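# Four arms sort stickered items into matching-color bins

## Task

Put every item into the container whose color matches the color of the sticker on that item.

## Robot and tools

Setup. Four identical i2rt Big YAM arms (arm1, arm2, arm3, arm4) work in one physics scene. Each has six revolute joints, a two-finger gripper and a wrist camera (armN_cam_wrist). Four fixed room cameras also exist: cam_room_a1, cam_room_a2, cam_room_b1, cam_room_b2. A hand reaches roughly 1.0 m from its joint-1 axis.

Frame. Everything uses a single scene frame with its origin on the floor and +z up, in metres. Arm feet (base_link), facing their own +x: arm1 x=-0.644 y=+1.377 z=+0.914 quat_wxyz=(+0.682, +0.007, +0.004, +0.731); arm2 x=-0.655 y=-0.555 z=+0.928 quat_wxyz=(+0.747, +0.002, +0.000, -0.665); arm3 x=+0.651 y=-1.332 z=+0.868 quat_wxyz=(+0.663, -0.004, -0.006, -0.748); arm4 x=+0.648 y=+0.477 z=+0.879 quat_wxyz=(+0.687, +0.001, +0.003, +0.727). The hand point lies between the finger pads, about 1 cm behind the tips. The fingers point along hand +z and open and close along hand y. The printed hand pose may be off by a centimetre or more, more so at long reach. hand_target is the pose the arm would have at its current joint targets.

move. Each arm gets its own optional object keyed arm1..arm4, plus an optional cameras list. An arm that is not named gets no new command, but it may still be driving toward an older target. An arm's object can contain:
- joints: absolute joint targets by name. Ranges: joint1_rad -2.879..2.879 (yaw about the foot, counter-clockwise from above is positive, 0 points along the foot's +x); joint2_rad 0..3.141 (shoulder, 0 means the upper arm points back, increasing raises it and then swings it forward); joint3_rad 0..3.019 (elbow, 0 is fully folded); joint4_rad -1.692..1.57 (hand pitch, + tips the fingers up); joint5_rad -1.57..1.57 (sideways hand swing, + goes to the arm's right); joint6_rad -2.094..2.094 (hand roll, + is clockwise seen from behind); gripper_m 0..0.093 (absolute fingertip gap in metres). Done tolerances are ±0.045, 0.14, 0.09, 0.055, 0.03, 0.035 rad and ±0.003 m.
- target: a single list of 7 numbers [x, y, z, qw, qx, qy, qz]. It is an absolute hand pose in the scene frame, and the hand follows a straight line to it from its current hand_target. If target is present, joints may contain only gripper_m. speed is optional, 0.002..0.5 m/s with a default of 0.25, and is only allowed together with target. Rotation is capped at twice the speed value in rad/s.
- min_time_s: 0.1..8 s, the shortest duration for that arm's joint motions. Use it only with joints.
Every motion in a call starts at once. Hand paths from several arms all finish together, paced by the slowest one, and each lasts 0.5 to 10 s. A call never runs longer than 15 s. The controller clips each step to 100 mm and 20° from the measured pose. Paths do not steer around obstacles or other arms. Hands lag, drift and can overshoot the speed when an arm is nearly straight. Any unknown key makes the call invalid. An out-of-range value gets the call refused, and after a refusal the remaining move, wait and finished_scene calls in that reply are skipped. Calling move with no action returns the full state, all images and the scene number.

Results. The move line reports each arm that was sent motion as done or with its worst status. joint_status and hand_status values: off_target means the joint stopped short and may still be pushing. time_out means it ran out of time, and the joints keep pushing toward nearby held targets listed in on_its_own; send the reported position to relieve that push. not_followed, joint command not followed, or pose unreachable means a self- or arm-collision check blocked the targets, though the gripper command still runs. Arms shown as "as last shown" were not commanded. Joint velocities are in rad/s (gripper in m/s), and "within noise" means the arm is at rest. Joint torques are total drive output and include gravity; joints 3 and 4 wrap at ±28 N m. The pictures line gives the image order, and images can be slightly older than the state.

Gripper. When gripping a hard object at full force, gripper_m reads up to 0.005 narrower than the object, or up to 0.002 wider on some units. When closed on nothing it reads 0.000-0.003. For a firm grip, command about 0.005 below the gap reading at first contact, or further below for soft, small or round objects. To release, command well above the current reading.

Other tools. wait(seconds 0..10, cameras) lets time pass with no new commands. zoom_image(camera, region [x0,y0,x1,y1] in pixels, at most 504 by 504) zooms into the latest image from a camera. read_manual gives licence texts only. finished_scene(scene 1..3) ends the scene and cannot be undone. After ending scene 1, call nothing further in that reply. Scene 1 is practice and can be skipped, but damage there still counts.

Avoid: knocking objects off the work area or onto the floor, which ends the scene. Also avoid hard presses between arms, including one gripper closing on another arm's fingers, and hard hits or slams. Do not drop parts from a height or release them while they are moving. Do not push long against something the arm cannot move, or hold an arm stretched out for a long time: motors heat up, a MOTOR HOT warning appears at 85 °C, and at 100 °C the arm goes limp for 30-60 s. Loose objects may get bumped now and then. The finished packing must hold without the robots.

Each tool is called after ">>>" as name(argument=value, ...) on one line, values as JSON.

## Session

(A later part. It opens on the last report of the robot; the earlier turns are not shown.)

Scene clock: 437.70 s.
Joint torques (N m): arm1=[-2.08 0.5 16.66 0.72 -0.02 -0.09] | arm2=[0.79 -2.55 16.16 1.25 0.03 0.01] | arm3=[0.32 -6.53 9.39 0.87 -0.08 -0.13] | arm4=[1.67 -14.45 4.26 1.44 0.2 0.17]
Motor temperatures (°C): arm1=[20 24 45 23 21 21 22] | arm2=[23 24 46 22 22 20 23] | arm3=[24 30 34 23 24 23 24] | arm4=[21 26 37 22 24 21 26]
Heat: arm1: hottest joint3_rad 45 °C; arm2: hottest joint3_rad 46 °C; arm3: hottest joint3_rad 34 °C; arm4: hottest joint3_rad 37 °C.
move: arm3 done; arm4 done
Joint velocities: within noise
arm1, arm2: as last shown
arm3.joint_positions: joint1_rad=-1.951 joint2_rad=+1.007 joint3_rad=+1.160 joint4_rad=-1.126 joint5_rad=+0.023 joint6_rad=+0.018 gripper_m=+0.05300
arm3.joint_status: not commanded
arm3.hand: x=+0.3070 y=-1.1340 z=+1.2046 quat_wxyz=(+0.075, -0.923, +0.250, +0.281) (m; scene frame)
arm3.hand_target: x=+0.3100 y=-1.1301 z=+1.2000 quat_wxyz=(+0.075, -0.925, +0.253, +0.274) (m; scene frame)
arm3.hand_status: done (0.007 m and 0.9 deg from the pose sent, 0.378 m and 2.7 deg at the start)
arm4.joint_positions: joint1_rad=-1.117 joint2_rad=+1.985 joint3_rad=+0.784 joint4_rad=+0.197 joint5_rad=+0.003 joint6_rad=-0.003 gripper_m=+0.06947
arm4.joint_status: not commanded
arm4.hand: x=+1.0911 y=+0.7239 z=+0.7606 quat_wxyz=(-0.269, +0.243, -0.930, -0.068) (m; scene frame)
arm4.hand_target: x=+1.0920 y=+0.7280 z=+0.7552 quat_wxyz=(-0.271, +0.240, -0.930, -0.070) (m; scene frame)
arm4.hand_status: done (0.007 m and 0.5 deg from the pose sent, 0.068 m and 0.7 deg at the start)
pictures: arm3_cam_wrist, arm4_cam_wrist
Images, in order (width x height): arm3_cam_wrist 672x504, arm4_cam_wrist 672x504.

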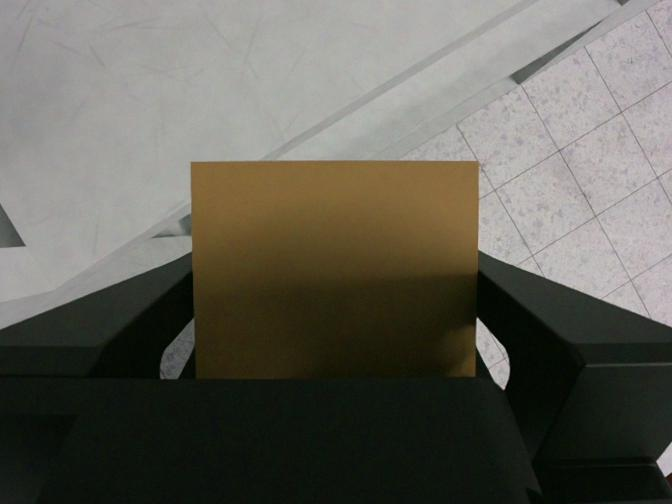

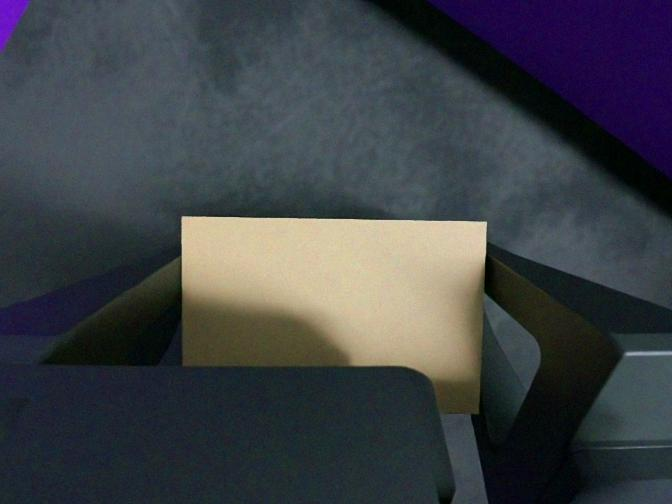

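>>> move(arm3={"joints": {"joint1_rad": 1.01, "joint2_rad": 0.65, "joint3_rad": 1.0, "joint4_rad": -1.25, "joint5_rad": 0.0, "joint6_rad": 0.0}, "min_time_s": 5}, arm4={"target": [1.092, 0.728, 0.739, 0.2710, -0.2395, 0.9297, 0.0698], "speed": 0.05}, cameras=["arm3_cam_wrist"])

>>> move(arm4={"target": [1.092, 0.728, 0.730, 0.2710, -0.2395, 0.9297, 0.0698], "speed": 0.05})

Scene clock: 448.67 s.
Joint torques (N m): arm1=[-1.79 0.85 16.81 0.98 -0.02 0.02] | arm2=[0.85 -2.49 16.17 1.22 0.03 0.01] | arm3=[1.85 -1.73 9.05 1.07 0 -0.12] | arm4=[1.44 -15.03 4.38 1.51 0.18 0.19]
Motor temperatures (°C): arm1=[20 24 45 23 21 21 22] | arm2=[23 24 46 22 22 20 23] | arm3=[24 29 34 23 24 23 24] | arm4=[21 26 36 22 24 21 26]
Heat: arm1: hottest joint3_rad 45 °C; arm2: hottest joint3_rad 46 °C; arm3: hottest joint3_rad 34 °C; arm4: hottest joint3_rad 36 °C.
move: arm3 done; arm4 done
Joint velocities: within noise
arm1, arm2: as last shown
arm3.joint_positions: joint1_rad=+1.001 joint2_rad=+0.659 joint3_rad=+1.005 joint4_rad=-1.245 joint5_rad=+0.001 joint6_rad=+0.007 gripper_m=+0.05300
arm3.joint_status: all done
arm3.hand: x=+0.8642 y=-1.5041 z=+1.2218 quat_wxyz=(-0.313, -0.320, -0.886, +0.117) (m; scene frame)
arm3.hand_target: x=+0.8634 y=-1.5000 z=+1.2207 quat_wxyz=(-0.313, -0.313, -0.889, +0.116) (m; scene frame)
arm3.hand_status: not commanded
arm4.joint_positions: joint1_rad=-1.117 joint2_rad=+2.034 joint3_rad=+0.784 joint4_rad=+0.238 joint5_rad=+0.003 joint6_rad=-0.003 gripper_m=+0.06947
arm4.joint_status: not commanded
arm4.hand: x=+1.0877 y=+0.7219 z=+0.7426 quat_wxyz=(-0.265, +0.243, -0.931, -0.067) (m; scene frame)
arm4.hand_target: x=+1.0919 y=+0.7280 z=+0.7392 quat_wxyz=(-0.271, +0.240, -0.930, -0.070) (m; scene frame)
arm4.hand_status: done (0.008 m and 0.9 deg from the pose sent, 0.022 m and 0.6 deg at the start)
pictures: arm3_cam_wrist
Images, in order (width x height): arm3_cam_wrist 672x504.

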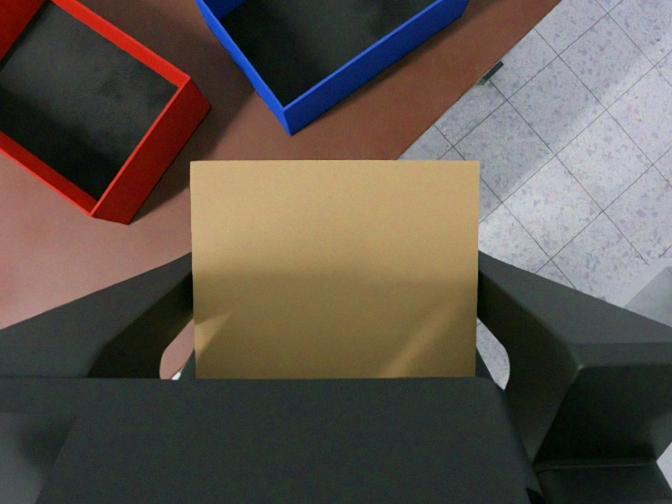

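Scene clock: 449.63 s.
Joint torques (N m): arm1=[-1.55 0.26 16.77 0.94 -0.05 -0.08] | arm2=[0.91 -2.49 16.18 1.21 0.03 0.01] | arm3=[1.85 -1.73 9.06 1.07 0.01 -0.11] | arm4=[1.38 -13.86 4.46 1.32 0.18 0.15]
Motor temperatures (°C): arm1=[20 24 45 23 21 21 22] | arm2=[23 24 46 22 22 20 23] | arm3=[24 29 34 23 24 23 24] | arm4=[21 25 35 22 24 21 26]
Heat: arm1: hottest joint3_rad 45 °C; arm2: hottest joint3_rad 46 °C; arm3: hottest joint3_rad 34 °C; arm4: hottest joint3_rad 35 °C.
move: arm4 off_target
Joint velocities: within noise
arm1, arm2, arm3: as last shown
arm4.joint_positions: joint1_rad=-1.117 joint2_rad=+2.050 joint3_rad=+0.784 joint4_rad=+0.263 joint5_rad=+0.003 joint6_rad=+0.000 gripper_m=+0.06947
arm4.joint_status: not commanded
arm4.hand: x=+1.0884 y=+0.7223 z=+0.7381 quat_wxyz=(-0.269, +0.242, -0.930, -0.068) (m; scene frame)
arm4.hand_target: x=+1.0917 y=+0.7279 z=+0.7302 quat_wxyz=(-0.271, +0.240, -0.930, -0.070) (m; scene frame)
arm4.hand_status: off_target (0.011 m and 0.4 deg from the pose sent, 0.015 m and 0.9 deg at the start)
pictures: none

>>> move(arm3={"joints": {"joint1_rad": 1.012, "joint2_rad": 1.694, "joint3_rad": 1.18, "joint4_rad": -0.498, "joint5_rad": 0.0, "joint6_rad": 0.0}, "min_time_s": 3}, arm4={"target": [1.092, 0.728, 0.722, 0.2710, -0.2395, 0.9297, 0.0698], "speed": 0.05}, cameras=["arm3_cam_wrist"])

Scene clock: 470.17 s.
Joint torques (N m): arm1=[-1.85 0.67 16.76 0.77 -0.02 -0.06] | arm2=[0.73 -2.49 16.17 1.26 0.03 0] | arm3=[1.9 -16.73 12.71 1.63 0 -0.12] | arm4=[1.61 -12.86 4.74 1.16 0.19 0.15]
Motor temperatures (°C): arm1=[20 23 46 23 21 21 22] | arm2=[23 24 46 22 22 20 23] | arm3=[24 27 34 23 24 23 24] | arm4=[21 25 33 22 24 21 27]
Heat: arm1: hottest joint3_rad 46 °C; arm2: hottest joint3_rad 46 °C; arm3: hottest joint3_rad 34 °C; arm4: hottest joint3_rad 33 °C.
move: arm3 done; arm4 off_target
Joint velocities: within noise
arm1, arm2: as last shown
arm3.joint_positions: joint1_rad=+1.001 joint2_rad=+1.694 joint3_rad=+1.127 joint4_rad=-0.514 joint5_rad=+0.001 joint6_rad=+0.007 gripper_m=+0.05300
arm3.joint_status: all done
arm3.hand: x=+1.0934 y=-1.6968 z=+0.9468 quat_wxyz=(-0.231, -0.330, -0.911, +0.088) (m; scene frame)
arm3.hand_target: x=+1.1171 y=-1.7075 z=+0.9730 quat_wxyz=(-0.263, -0.319, -0.905, +0.098) (m; scene frame)
arm3.hand_status: not commanded
arm4.joint_positions: joint1_rad=-1.117 joint2_rad=+2.058 joint3_rad=+0.784 joint4_rad=+0.288 joint5_rad=+0.003 joint6_rad=+0.000 gripper_m=+0.06947
arm4.joint_status: not commanded
arm4.hand: x=+1.0911 y=+0.7239 z=+0.7376 quat_wxyz=(-0.277, +0.241, -0.928, -0.070) (m; scene frame)
arm4.hand_target: x=+1.0914 y=+0.7277 z=+0.7225 quat_wxyz=(-0.271, +0.240, -0.930, -0.070) (m; scene frame)
arm4.hand_status: off_target (0.016 m and 0.7 deg from the pose sent, 0.017 m and 0.4 deg at the start)
pictures: arm3_cam_wrist
Images, in order (width x height): arm3_cam_wrist 672x504.

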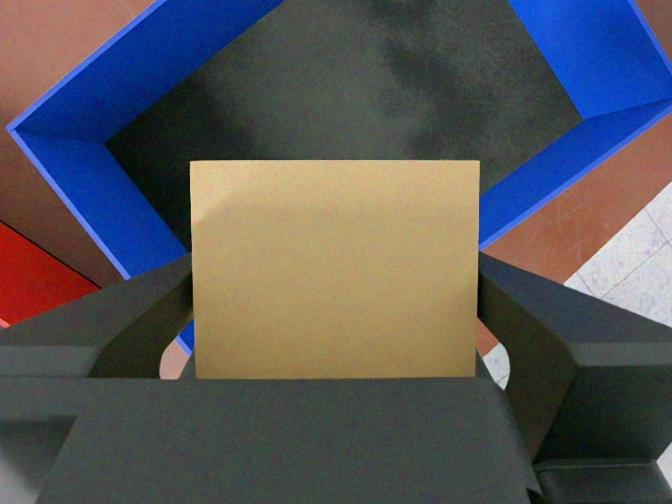

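>>> move(arm3={"target": [1.144, -1.739, 0.84, 0.2673, 0.3240, 0.9024, -0.0960], "speed": 0.12}, arm4={"joints": {"gripper_m": 0.085}}, cameras=["arm3_cam_wrist", "arm4_cam_wrist"])

Scene clock: 485.07 s.
Joint torques (N m): arm1=[-2.02 1.38 16.72 0.98 -0.03 -0.05] | arm2=[0.85 -2.49 16.18 1.24 0.03 0.02] | arm3=[1.03 -19.02 10.48 1.73 -0.08 -0.08] | arm4=[1.03 -13.27 4.48 1.05 0.18 0.14]
Motor temperatures (°C): arm1=[20 23 46 23 21 21 21] | arm2=[23 24 46 22 22 20 23] | arm3=[24 26 34 23 24 23 24] | arm4=[21 25 32 22 24 21 27]
Heat: arm1: hottest joint3_rad 46 °C; arm2: hottest joint3_rad 46 °C; arm3: hottest joint3_rad 34 °C; arm4: hottest joint3_rad 32 °C.
move: arm3 off_target; arm4 done
Joint velocities: within noise
arm1.joint_positions: joint1_rad=-2.245 joint2_rad=+0.654 joint3_rad=+0.889 joint4_rad=-1.291 joint5_rad=-0.010 joint6_rad=+0.003 gripper_m=+0.09196
arm1.joint_status: not commanded
arm1.hand: x=-0.4280 y=+1.2317 z=+1.1980 quat_wxyz=(-0.237, -0.288, -0.925, +0.072) (m; scene frame)
arm1.hand_target: x=-0.4238 y=+1.2295 z=+1.2283 quat_wxyz=(-0.263, -0.282, -0.919, +0.080) (m; scene frame)
arm1.hand_status: not commanded
arm2.joint_positions: joint1_rad=+0.917 joint2_rad=+0.655 joint3_rad=+0.892 joint4_rad=-1.287 joint5_rad=+0.004 joint6_rad=+0.007 gripper_m=+0.08493
arm2.joint_status: not commanded
arm2.hand: x=-0.4349 y=-0.6891 z=+1.2178 quat_wxyz=(-0.248, -0.261, -0.930, +0.068) (m; scene frame)
arm2.hand_target: x=-0.4326 y=-0.6906 z=+1.2461 quat_wxyz=(-0.271, -0.256, -0.925, +0.075) (m; scene frame)
arm2.hand_status: not commanded
arm3.joint_positions: joint1_rad=+1.001 joint2_rad=+1.983 joint3_rad=+1.148 joint4_rad=-0.226 joint5_rad=-0.007 joint6_rad=+0.007 gripper_m=+0.05300
arm3.joint_status: not commanded
arm3.hand: x=+1.1241 y=-1.7221 z=+0.8237 quat_wxyz=(-0.241, -0.328, -0.909, +0.087) (m; scene frame)
arm3.hand_target: x=+1.1429 y=-1.7380 z=+0.8409 quat_wxyz=(-0.267, -0.324, -0.902, +0.096) (m; scene frame)
arm3.hand_status: off_target (0.031 m and 3.3 deg from the pose sent, 0.126 m and 4.4 deg at the start)
arm4.joint_positions: joint1_rad=-1.114 joint2_rad=+2.062 joint3_rad=+0.788 joint4_rad=+0.290 joint5_rad=+0.004 joint6_rad=+0.000 gripper_m=+0.08490
arm4.joint_status: all done
arm4.hand: x=+1.0915 y=+0.7262 z=+0.7368 quat_wxyz=(-0.278, +0.243, -0.927, -0.071) (m; scene frame)
arm4.hand_target: x=+1.0914 y=+0.7276 z=+0.7225 quat_wxyz=(-0.271, +0.239, -0.930, -0.070) (m; scene frame)
arm4.hand_status: not commanded
pictures: arm3_cam_wrist, arm4_cam_wrist
Images, in order (width x height): arm3_cam_wrist 672x504, arm4_cam_wrist 672x504.

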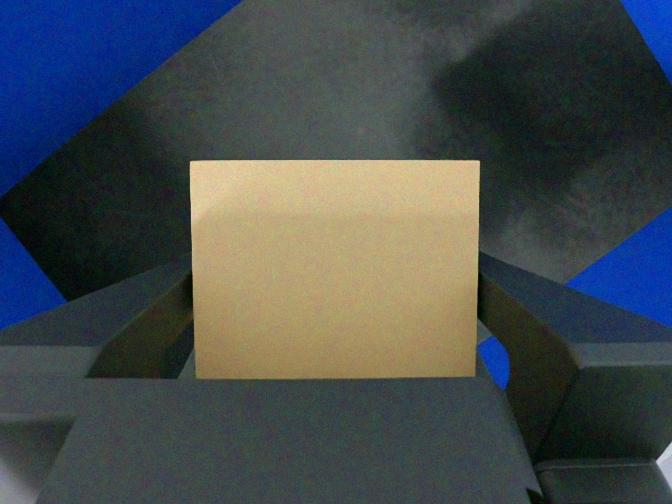

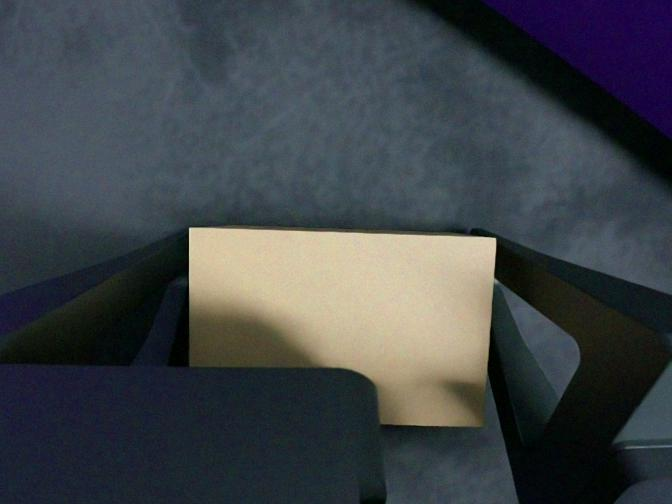

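>>> move(arm3={"target": [1.151, -1.745, 0.775, 0.2673, 0.3240, 0.9024, -0.0960], "speed": 0.1}, arm4={"target": [1.089, 0.726, 0.95, 0.2710, -0.2395, 0.9297, 0.0698], "speed": 0.1}, cameras=["arm3_cam_wrist", "arm4_cam_wrist"])

Scene clock: 494.00 s.
Joint torques (N m): arm1=[-1.79 0.5 16.79 1.02 -0.07 -0.06] | arm2=[0.79 -2.55 16.18 1.24 0.03 0.01] | arm3=[1.14 -19.19 9.52 1.76 -0.05 -0.1] | arm4=[0.97 -14.21 10.03 0.46 0.12 0.11]
Motor temperatures (°C): arm1=[20 23 46 23 21 21 21] | arm2=[23 24 46 22 22 20 23] | arm3=[24 26 33 23 24 23 25] | arm4=[21 25 32 22 24 21 26]
Heat: arm1: hottest joint3_rad 46 °C; arm2: hottest joint3_rad 46 °C; arm3: hottest joint3_rad 33 °C; arm4: hottest joint3_rad 32 °C.
move: arm3 off_target; arm4 off_target
Joint velocities: within noise
arm1, arm2: as last shown
arm3.joint_positions: joint1_rad=+1.001 joint2_rad=+2.120 joint3_rad=+1.175 joint4_rad=-0.105 joint5_rad=-0.007 joint6_rad=+0.007 gripper_m=+0.05300
arm3.joint_status: not commanded
arm3.hand: x=+1.1330 y=-1.7301 z=+0.7665 quat_wxyz=(-0.246, -0.328, -0.908, +0.089) (m; scene frame)
arm3.hand_target: x=+1.1503 y=-1.7443 z=+0.7759 quat_wxyz=(-0.267, -0.324, -0.902, +0.096) (m; scene frame)
arm3.hand_status: off_target (0.025 m and 2.7 deg from the pose sent, 0.060 m and 3.3 deg at the start)
arm4.joint_positions: joint1_rad=-1.114 joint2_rad=+1.516 joint3_rad=+0.822 joint4_rad=-0.338 joint5_rad=+0.004 joint6_rad=+0.000 gripper_m=+0.08491
arm4.joint_status: not commanded
arm4.hand: x=+1.0752 y=+0.7172 z=+0.9314 quat_wxyz=(-0.255, +0.244, -0.933, -0.065) (m; scene frame)
arm4.hand_target: x=+1.0884 y=+0.7256 z=+0.9503 quat_wxyz=(-0.271, +0.239, -0.930, -0.070) (m; scene frame)
arm4.hand_status: off_target (0.025 m and 2.0 deg from the pose sent, 0.213 m and 0.9 deg at the start)
pictures: arm3_cam_wrist, arm4_cam_wrist
Images, in order (width x height): arm3_cam_wrist 672x504, arm4_cam_wrist 672x504.

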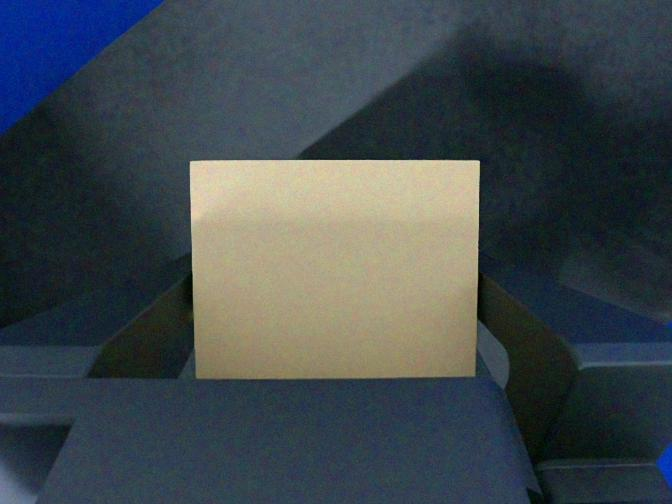

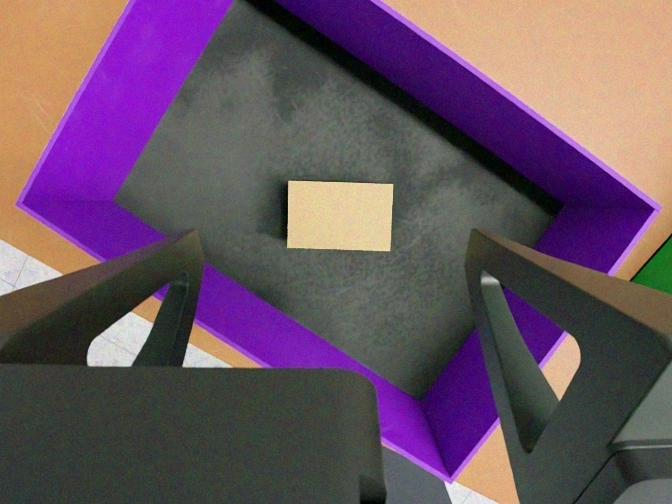

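Block in the purple box. Continue lowering arm3.

>>> move(arm3={"target": [1.151, -1.745, 0.762, 0.2673, 0.3240, 0.9024, -0.0960], "speed": 0.05}, cameras=[])

>>> move(arm3={"target": [1.151, -1.745, 0.752, 0.2673, 0.3240, 0.9024, -0.0960], "speed": 0.05}, cameras=["arm3_cam_wrist"])

Scene clock: 498.47 s.
Joint torques (N m): arm1=[-1.85 0.85 16.83 0.75 -0.04 -0.01] | arm2=[0.79 -2.43 16.17 1.22 0.02 0.02] | arm3=[1.03 -19.49 9.16 1.78 -0.05 -0.08] | arm4=[0.73 -14.1 9.94 0.38 0.15 0.12]
Motor temperatures (°C): arm1=[20 23 46 23 21 21 21] | arm2=[23 24 46 22 22 20 23] | arm3=[24 27 33 23 24 23 25] | arm4=[21 25 33 22 24 21 26]
Heat: arm1: hottest joint3_rad 46 °C; arm2: hottest joint3_rad 46 °C; arm3: hottest joint3_rad 33 °C; arm4: hottest joint3_rad 33 °C.
move: arm3 off_target
Joint velocities: within noise
arm1, arm2, arm4: as last shown
arm3.joint_positions: joint1_rad=+1.001 joint2_rad=+2.149 joint3_rad=+1.179 joint4_rad=-0.080 joint5_rad=-0.007 joint6_rad=+0.007 gripper_m=+0.05300
arm3.joint_status: not commanded
arm3.hand: x=+1.1334 y=-1.7306 z=+0.7536 quat_wxyz=(-0.246, -0.328, -0.908, +0.089) (m; scene frame)
arm3.hand_target: x=+1.1503 y=-1.7443 z=+0.7627 quat_wxyz=(-0.267, -0.324, -0.902, +0.096) (m; scene frame)
arm3.hand_status: off_target (0.024 m and 2.7 deg from the pose sent, 0.024 m and 2.7 deg at the start)
pictures: none
No camera images: "cameras" was empty.

Scene clock: 499.43 s.
Joint torques (N m): arm1=[-2.14 0.5 16.81 0.96 -0.02 -0.08] | arm2=[0.73 -2.55 16.16 1.22 0.02 0.01] | arm3=[1.32 -18.67 9.01 1.72 -0.05 -0.08] | arm4=[1.55 -13.98 9.99 0.35 0.15 0.14]
Motor temperatures (°C): arm1=[20 23 46 23 21 21 21] | arm2=[23 24 46 22 22 20 23] | arm3=[24 27 33 23 24 23 25] | arm4=[21 24 33 22 24 21 26]
Heat: arm1: hottest joint3_rad 46 °C; arm2: hottest joint3_rad 46 °C; arm3: hottest joint3_rad 33 °C; arm4: hottest joint3_rad 33 °C.
move: arm3 off_target
Joint velocities: within noise
arm1, arm2, arm4: as last shown
arm3.joint_positions: joint1_rad=+1.001 joint2_rad=+2.161 joint3_rad=+1.185 joint4_rad=-0.058 joint5_rad=-0.007 joint6_rad=+0.007 gripper_m=+0.05300
arm3.joint_status: not commanded
arm3.hand: x=+1.1369 y=-1.7336 z=+0.7510 quat_wxyz=(-0.253, -0.327, -0.906, +0.092) (m; scene frame)
arm3.hand_target: x=+1.1504 y=-1.7444 z=+0.7524 quat_wxyz=(-0.267, -0.324, -0.902, +0.096) (m; scene frame)
arm3.hand_status: off_target (0.018 m and 1.8 deg from the pose sent, 0.023 m and 2.7 deg at the start)
pictures: arm3_cam_wrist
Images, in order (width x height): arm3_cam_wrist 672x504.

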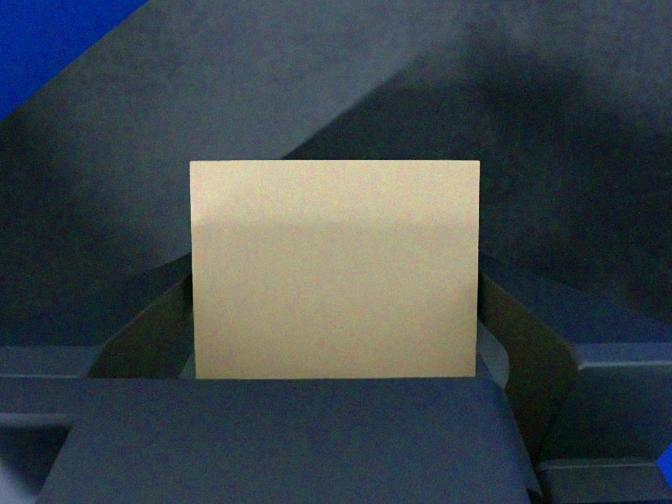

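>>> move(arm3={"target": [1.151, -1.745, 0.742, 0.2673, 0.3240, 0.9024, -0.0960], "speed": 0.05}, cameras=[])

>>> move(arm3={"target": [1.151, -1.745, 0.734, 0.2673, 0.3240, 0.9024, -0.0960], "speed": 0.05}, cameras=["arm3_cam_wrist"])

Scene clock: 506.67 s.
Joint torques (N m): arm1=[-1.96 1.32 16.75 0.84 -0.05 -0.08] | arm2=[0.79 -2.55 16.14 1.22 0.02 0] | arm3=[1.08 -17.61 8.66 1.58 -0.06 -0.08] | arm4=[1.14 -13.74 9.92 0.38 0.12 0.13]
Motor temperatures (°C): arm1=[20 23 46 23 21 21 21] | arm2=[23 24 46 22 22 20 23] | arm3=[24 26 33 23 24 23 25] | arm4=[21 24 33 22 24 21 26]
Heat: arm1: hottest joint3_rad 46 °C; arm2: hottest joint3_rad 46 °C; arm3: hottest joint3_rad 33 °C; arm4: hottest joint3_rad 33 °C.
move: arm3 off_target
Joint velocities: within noise
arm1, arm2, arm4: as last shown
arm3.joint_positions: joint1_rad=+1.001 joint2_rad=+2.172 joint3_rad=+1.192 joint4_rad=-0.036 joint5_rad=-0.007 joint6_rad=+0.007 gripper_m=+0.05300
arm3.joint_status: not commanded
arm3.hand: x=+1.1417 y=-1.7375 z=+0.7503 quat_wxyz=(-0.262, -0.326, -0.903, +0.095) (m; scene frame)
arm3.hand_target: x=+1.1506 y=-1.7445 z=+0.7423 quat_wxyz=(-0.267, -0.324, -0.902, +0.096) (m; scene frame)
arm3.hand_status: off_target (0.015 m and 0.6 deg from the pose sent, 0.020 m and 1.7 deg at the start)
pictures: none
No camera images: "cameras" was empty.

Scene clock: 507.63 s.
Joint torques (N m): arm1=[-1.96 0.67 16.83 0.83 -0.07 -0.02] | arm2=[0.79 -2.67 16.14 1.25 0.02 0] | arm3=[1.08 -16.97 8.36 1.52 -0.05 -0.07] | arm4=[0.67 -13.86 9.95 0.35 0.13 0.14]
Motor temperatures (°C): arm1=[20 23 46 23 21 21 21] | arm2=[23 24 47 22 22 20 23] | arm3=[24 26 33 23 24 23 25] | arm4=[21 24 33 22 24 21 26]
Heat: arm1: hottest joint3_rad 46 °C; arm2: hottest joint3_rad 47 °C; arm3: hottest joint3_rad 33 °C; arm4: hottest joint3_rad 33 °C.
move: arm3 off_target
Joint velocities: within noise
arm1, arm2, arm4: as last shown
arm3.joint_positions: joint1_rad=+1.001 joint2_rad=+2.179 joint3_rad=+1.197 joint4_rad=-0.018 joint5_rad=-0.007 joint6_rad=+0.007 gripper_m=+0.05300
arm3.joint_status: not commanded
arm3.hand: x=+1.1450 y=-1.7403 z=+0.7497 quat_wxyz=(-0.269, -0.325, -0.901, +0.097) (m; scene frame)
arm3.hand_target: x=+1.1504 y=-1.7444 z=+0.7344 quat_wxyz=(-0.267, -0.324, -0.902, +0.096) (m; scene frame)
arm3.hand_status: off_target (0.017 m and 0.3 deg from the pose sent, 0.020 m and 0.6 deg at the start)
pictures: arm3_cam_wrist
Images, in order (width x height): arm3_cam_wrist 672x504.

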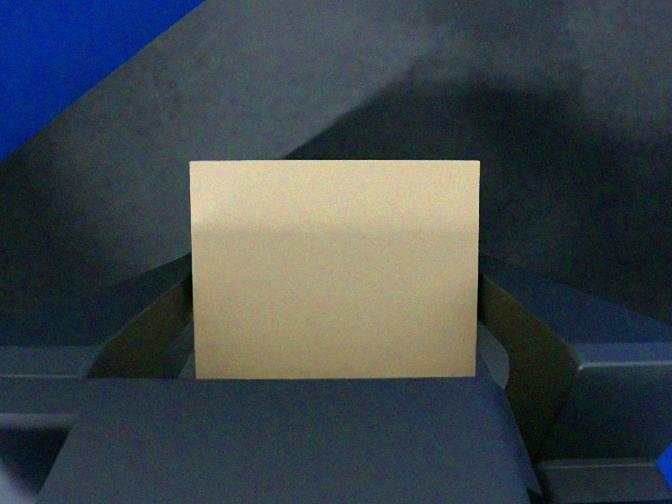

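>>> move(arm3={"joints": {"gripper_m": 0.078}}, cameras=["arm3_cam_wrist"])

>>> move(arm3={"target": [1.137, -1.733, 0.95, 0.2673, 0.3240, 0.9024, -0.0960], "speed": 0.1}, cameras=["arm3_cam_wrist", "cam_room_a1", "cam_room_a2"])

Scene clock: 511.03 s.
Joint torques (N m): arm1=[-1.61 0.97 17.05 0.87 -0.04 -0.05] | arm2=[0.73 -2.49 16.17 1.22 0.02 0.01] | arm3=[1.08 -17.67 8.03 1.35 -0.08 -0.08] | arm4=[0.73 -13.98 10 0.49 0.16 0.17]
Motor temperatures (°C): arm1=[20 23 46 23 21 21 21] | arm2=[23 24 47 22 22 20 23] | arm3=[24 26 33 23 24 23 25] | arm4=[21 24 34 22 24 21 26]
Heat: arm1: hottest joint3_rad 46 °C; arm2: hottest joint3_rad 47 °C; arm3: hottest joint3_rad 33 °C; arm4: hottest joint3_rad 34 °C.
move: arm3 done
Joint velocities: within noise
arm1, arm2, arm4: as last shown
arm3.joint_positions: joint1_rad=+1.000 joint2_rad=+2.188 joint3_rad=+1.202 joint4_rad=-0.015 joint5_rad=-0.006 joint6_rad=+0.008 gripper_m=+0.07796
arm3.joint_status: all done
arm3.hand: x=+1.1453 y=-1.7414 z=+0.7461 quat_wxyz=(-0.268, -0.326, -0.901, +0.097) (m; scene frame)
arm3.hand_target: x=+1.1502 y=-1.7444 z=+0.7344 quat_wxyz=(-0.267, -0.324, -0.902, +0.096) (m; scene frame)
arm3.hand_status: not commanded
pictures: arm3_cam_wrist
Images, in order (width x height): arm3_cam_wrist 672x504.

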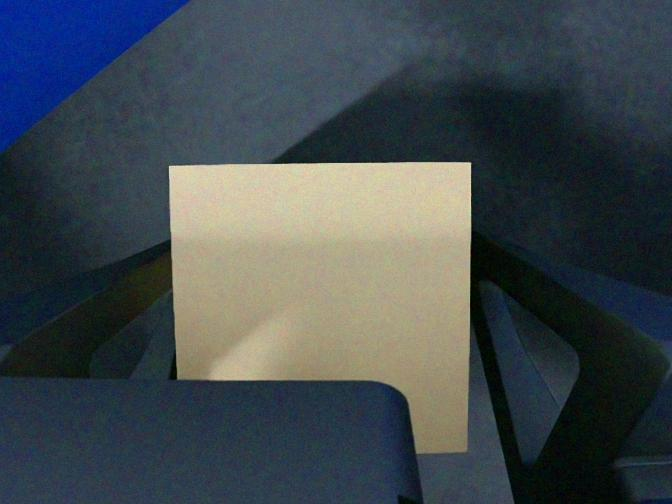

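Scene clock: 513.87 s.
Joint torques (N m): arm1=[-1.61 0.73 16.85 0.79 -0.05 -0.06] | arm2=[0.85 -2.49 16.18 1.22 0.02 0.01] | arm3=[0.91 -18.9 11.59 0.76 -0.07 -0.11] | arm4=[1.03 -14.15 10.02 0.35 0.18 0.12]
Motor temperatures (°C): arm1=[20 23 46 23 21 21 21] | arm2=[23 24 47 22 22 20 23] | arm3=[24 26 33 23 24 23 24] | arm4=[21 24 34 22 24 21 26]
Heat: arm1: hottest joint3_rad 46 °C; arm2: hottest joint3_rad 47 °C; arm3: hottest joint3_rad 33 °C; arm4: hottest joint3_rad 34 °C.
move: arm3 off_target
Joint velocities: within noise
arm1, arm2, arm4: as last shown
arm3.joint_positions: joint1_rad=+1.000 joint2_rad=+1.801 joint3_rad=+1.202 joint4_rad=-0.448 joint5_rad=-0.008 joint6_rad=+0.008 gripper_m=+0.07796
arm3.joint_status: not commanded
arm3.hand: x=+1.1244 y=-1.7213 z=+0.9270 quat_wxyz=(-0.248, -0.328, -0.907, +0.089) (m; scene frame)
arm3.hand_target: x=+1.1362 y=-1.7324 z=+0.9504 quat_wxyz=(-0.268, -0.324, -0.902, +0.096) (m; scene frame)
arm3.hand_status: off_target (0.029 m and 2.5 deg from the pose sent, 0.204 m and 0.3 deg at the start)
pictures: arm3_cam_wrist, cam_room_a1, cam_room_a2
Images, in order (width x height): arm3_cam_wrist 672x504, cam_room_a1 672x504, cam_room_a2 672x504.

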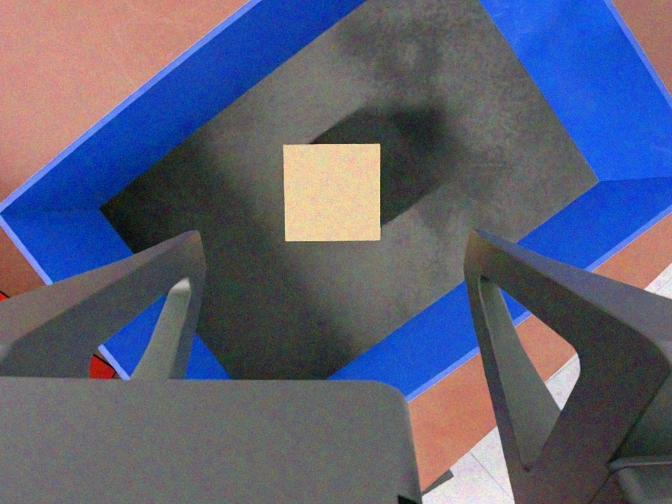

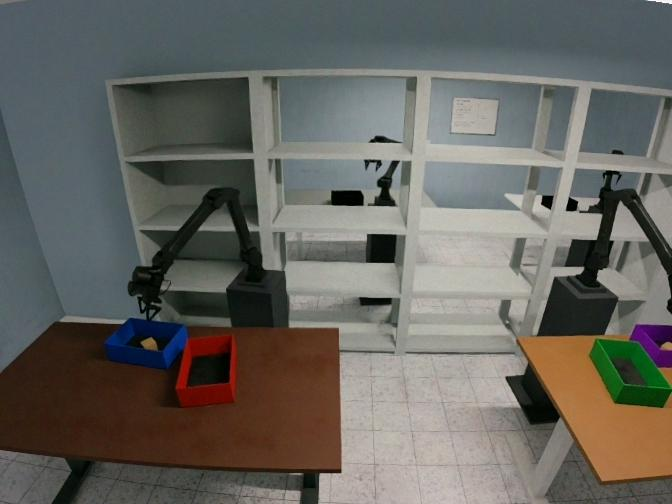

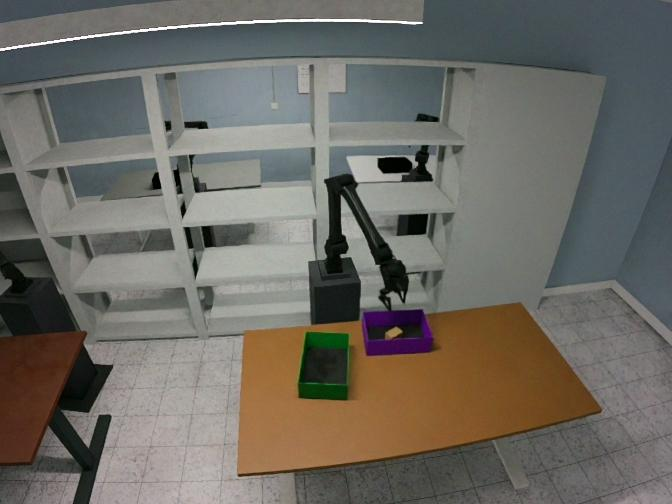

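>>> finished_scene(scene=3)

The scene is finished: the task was done.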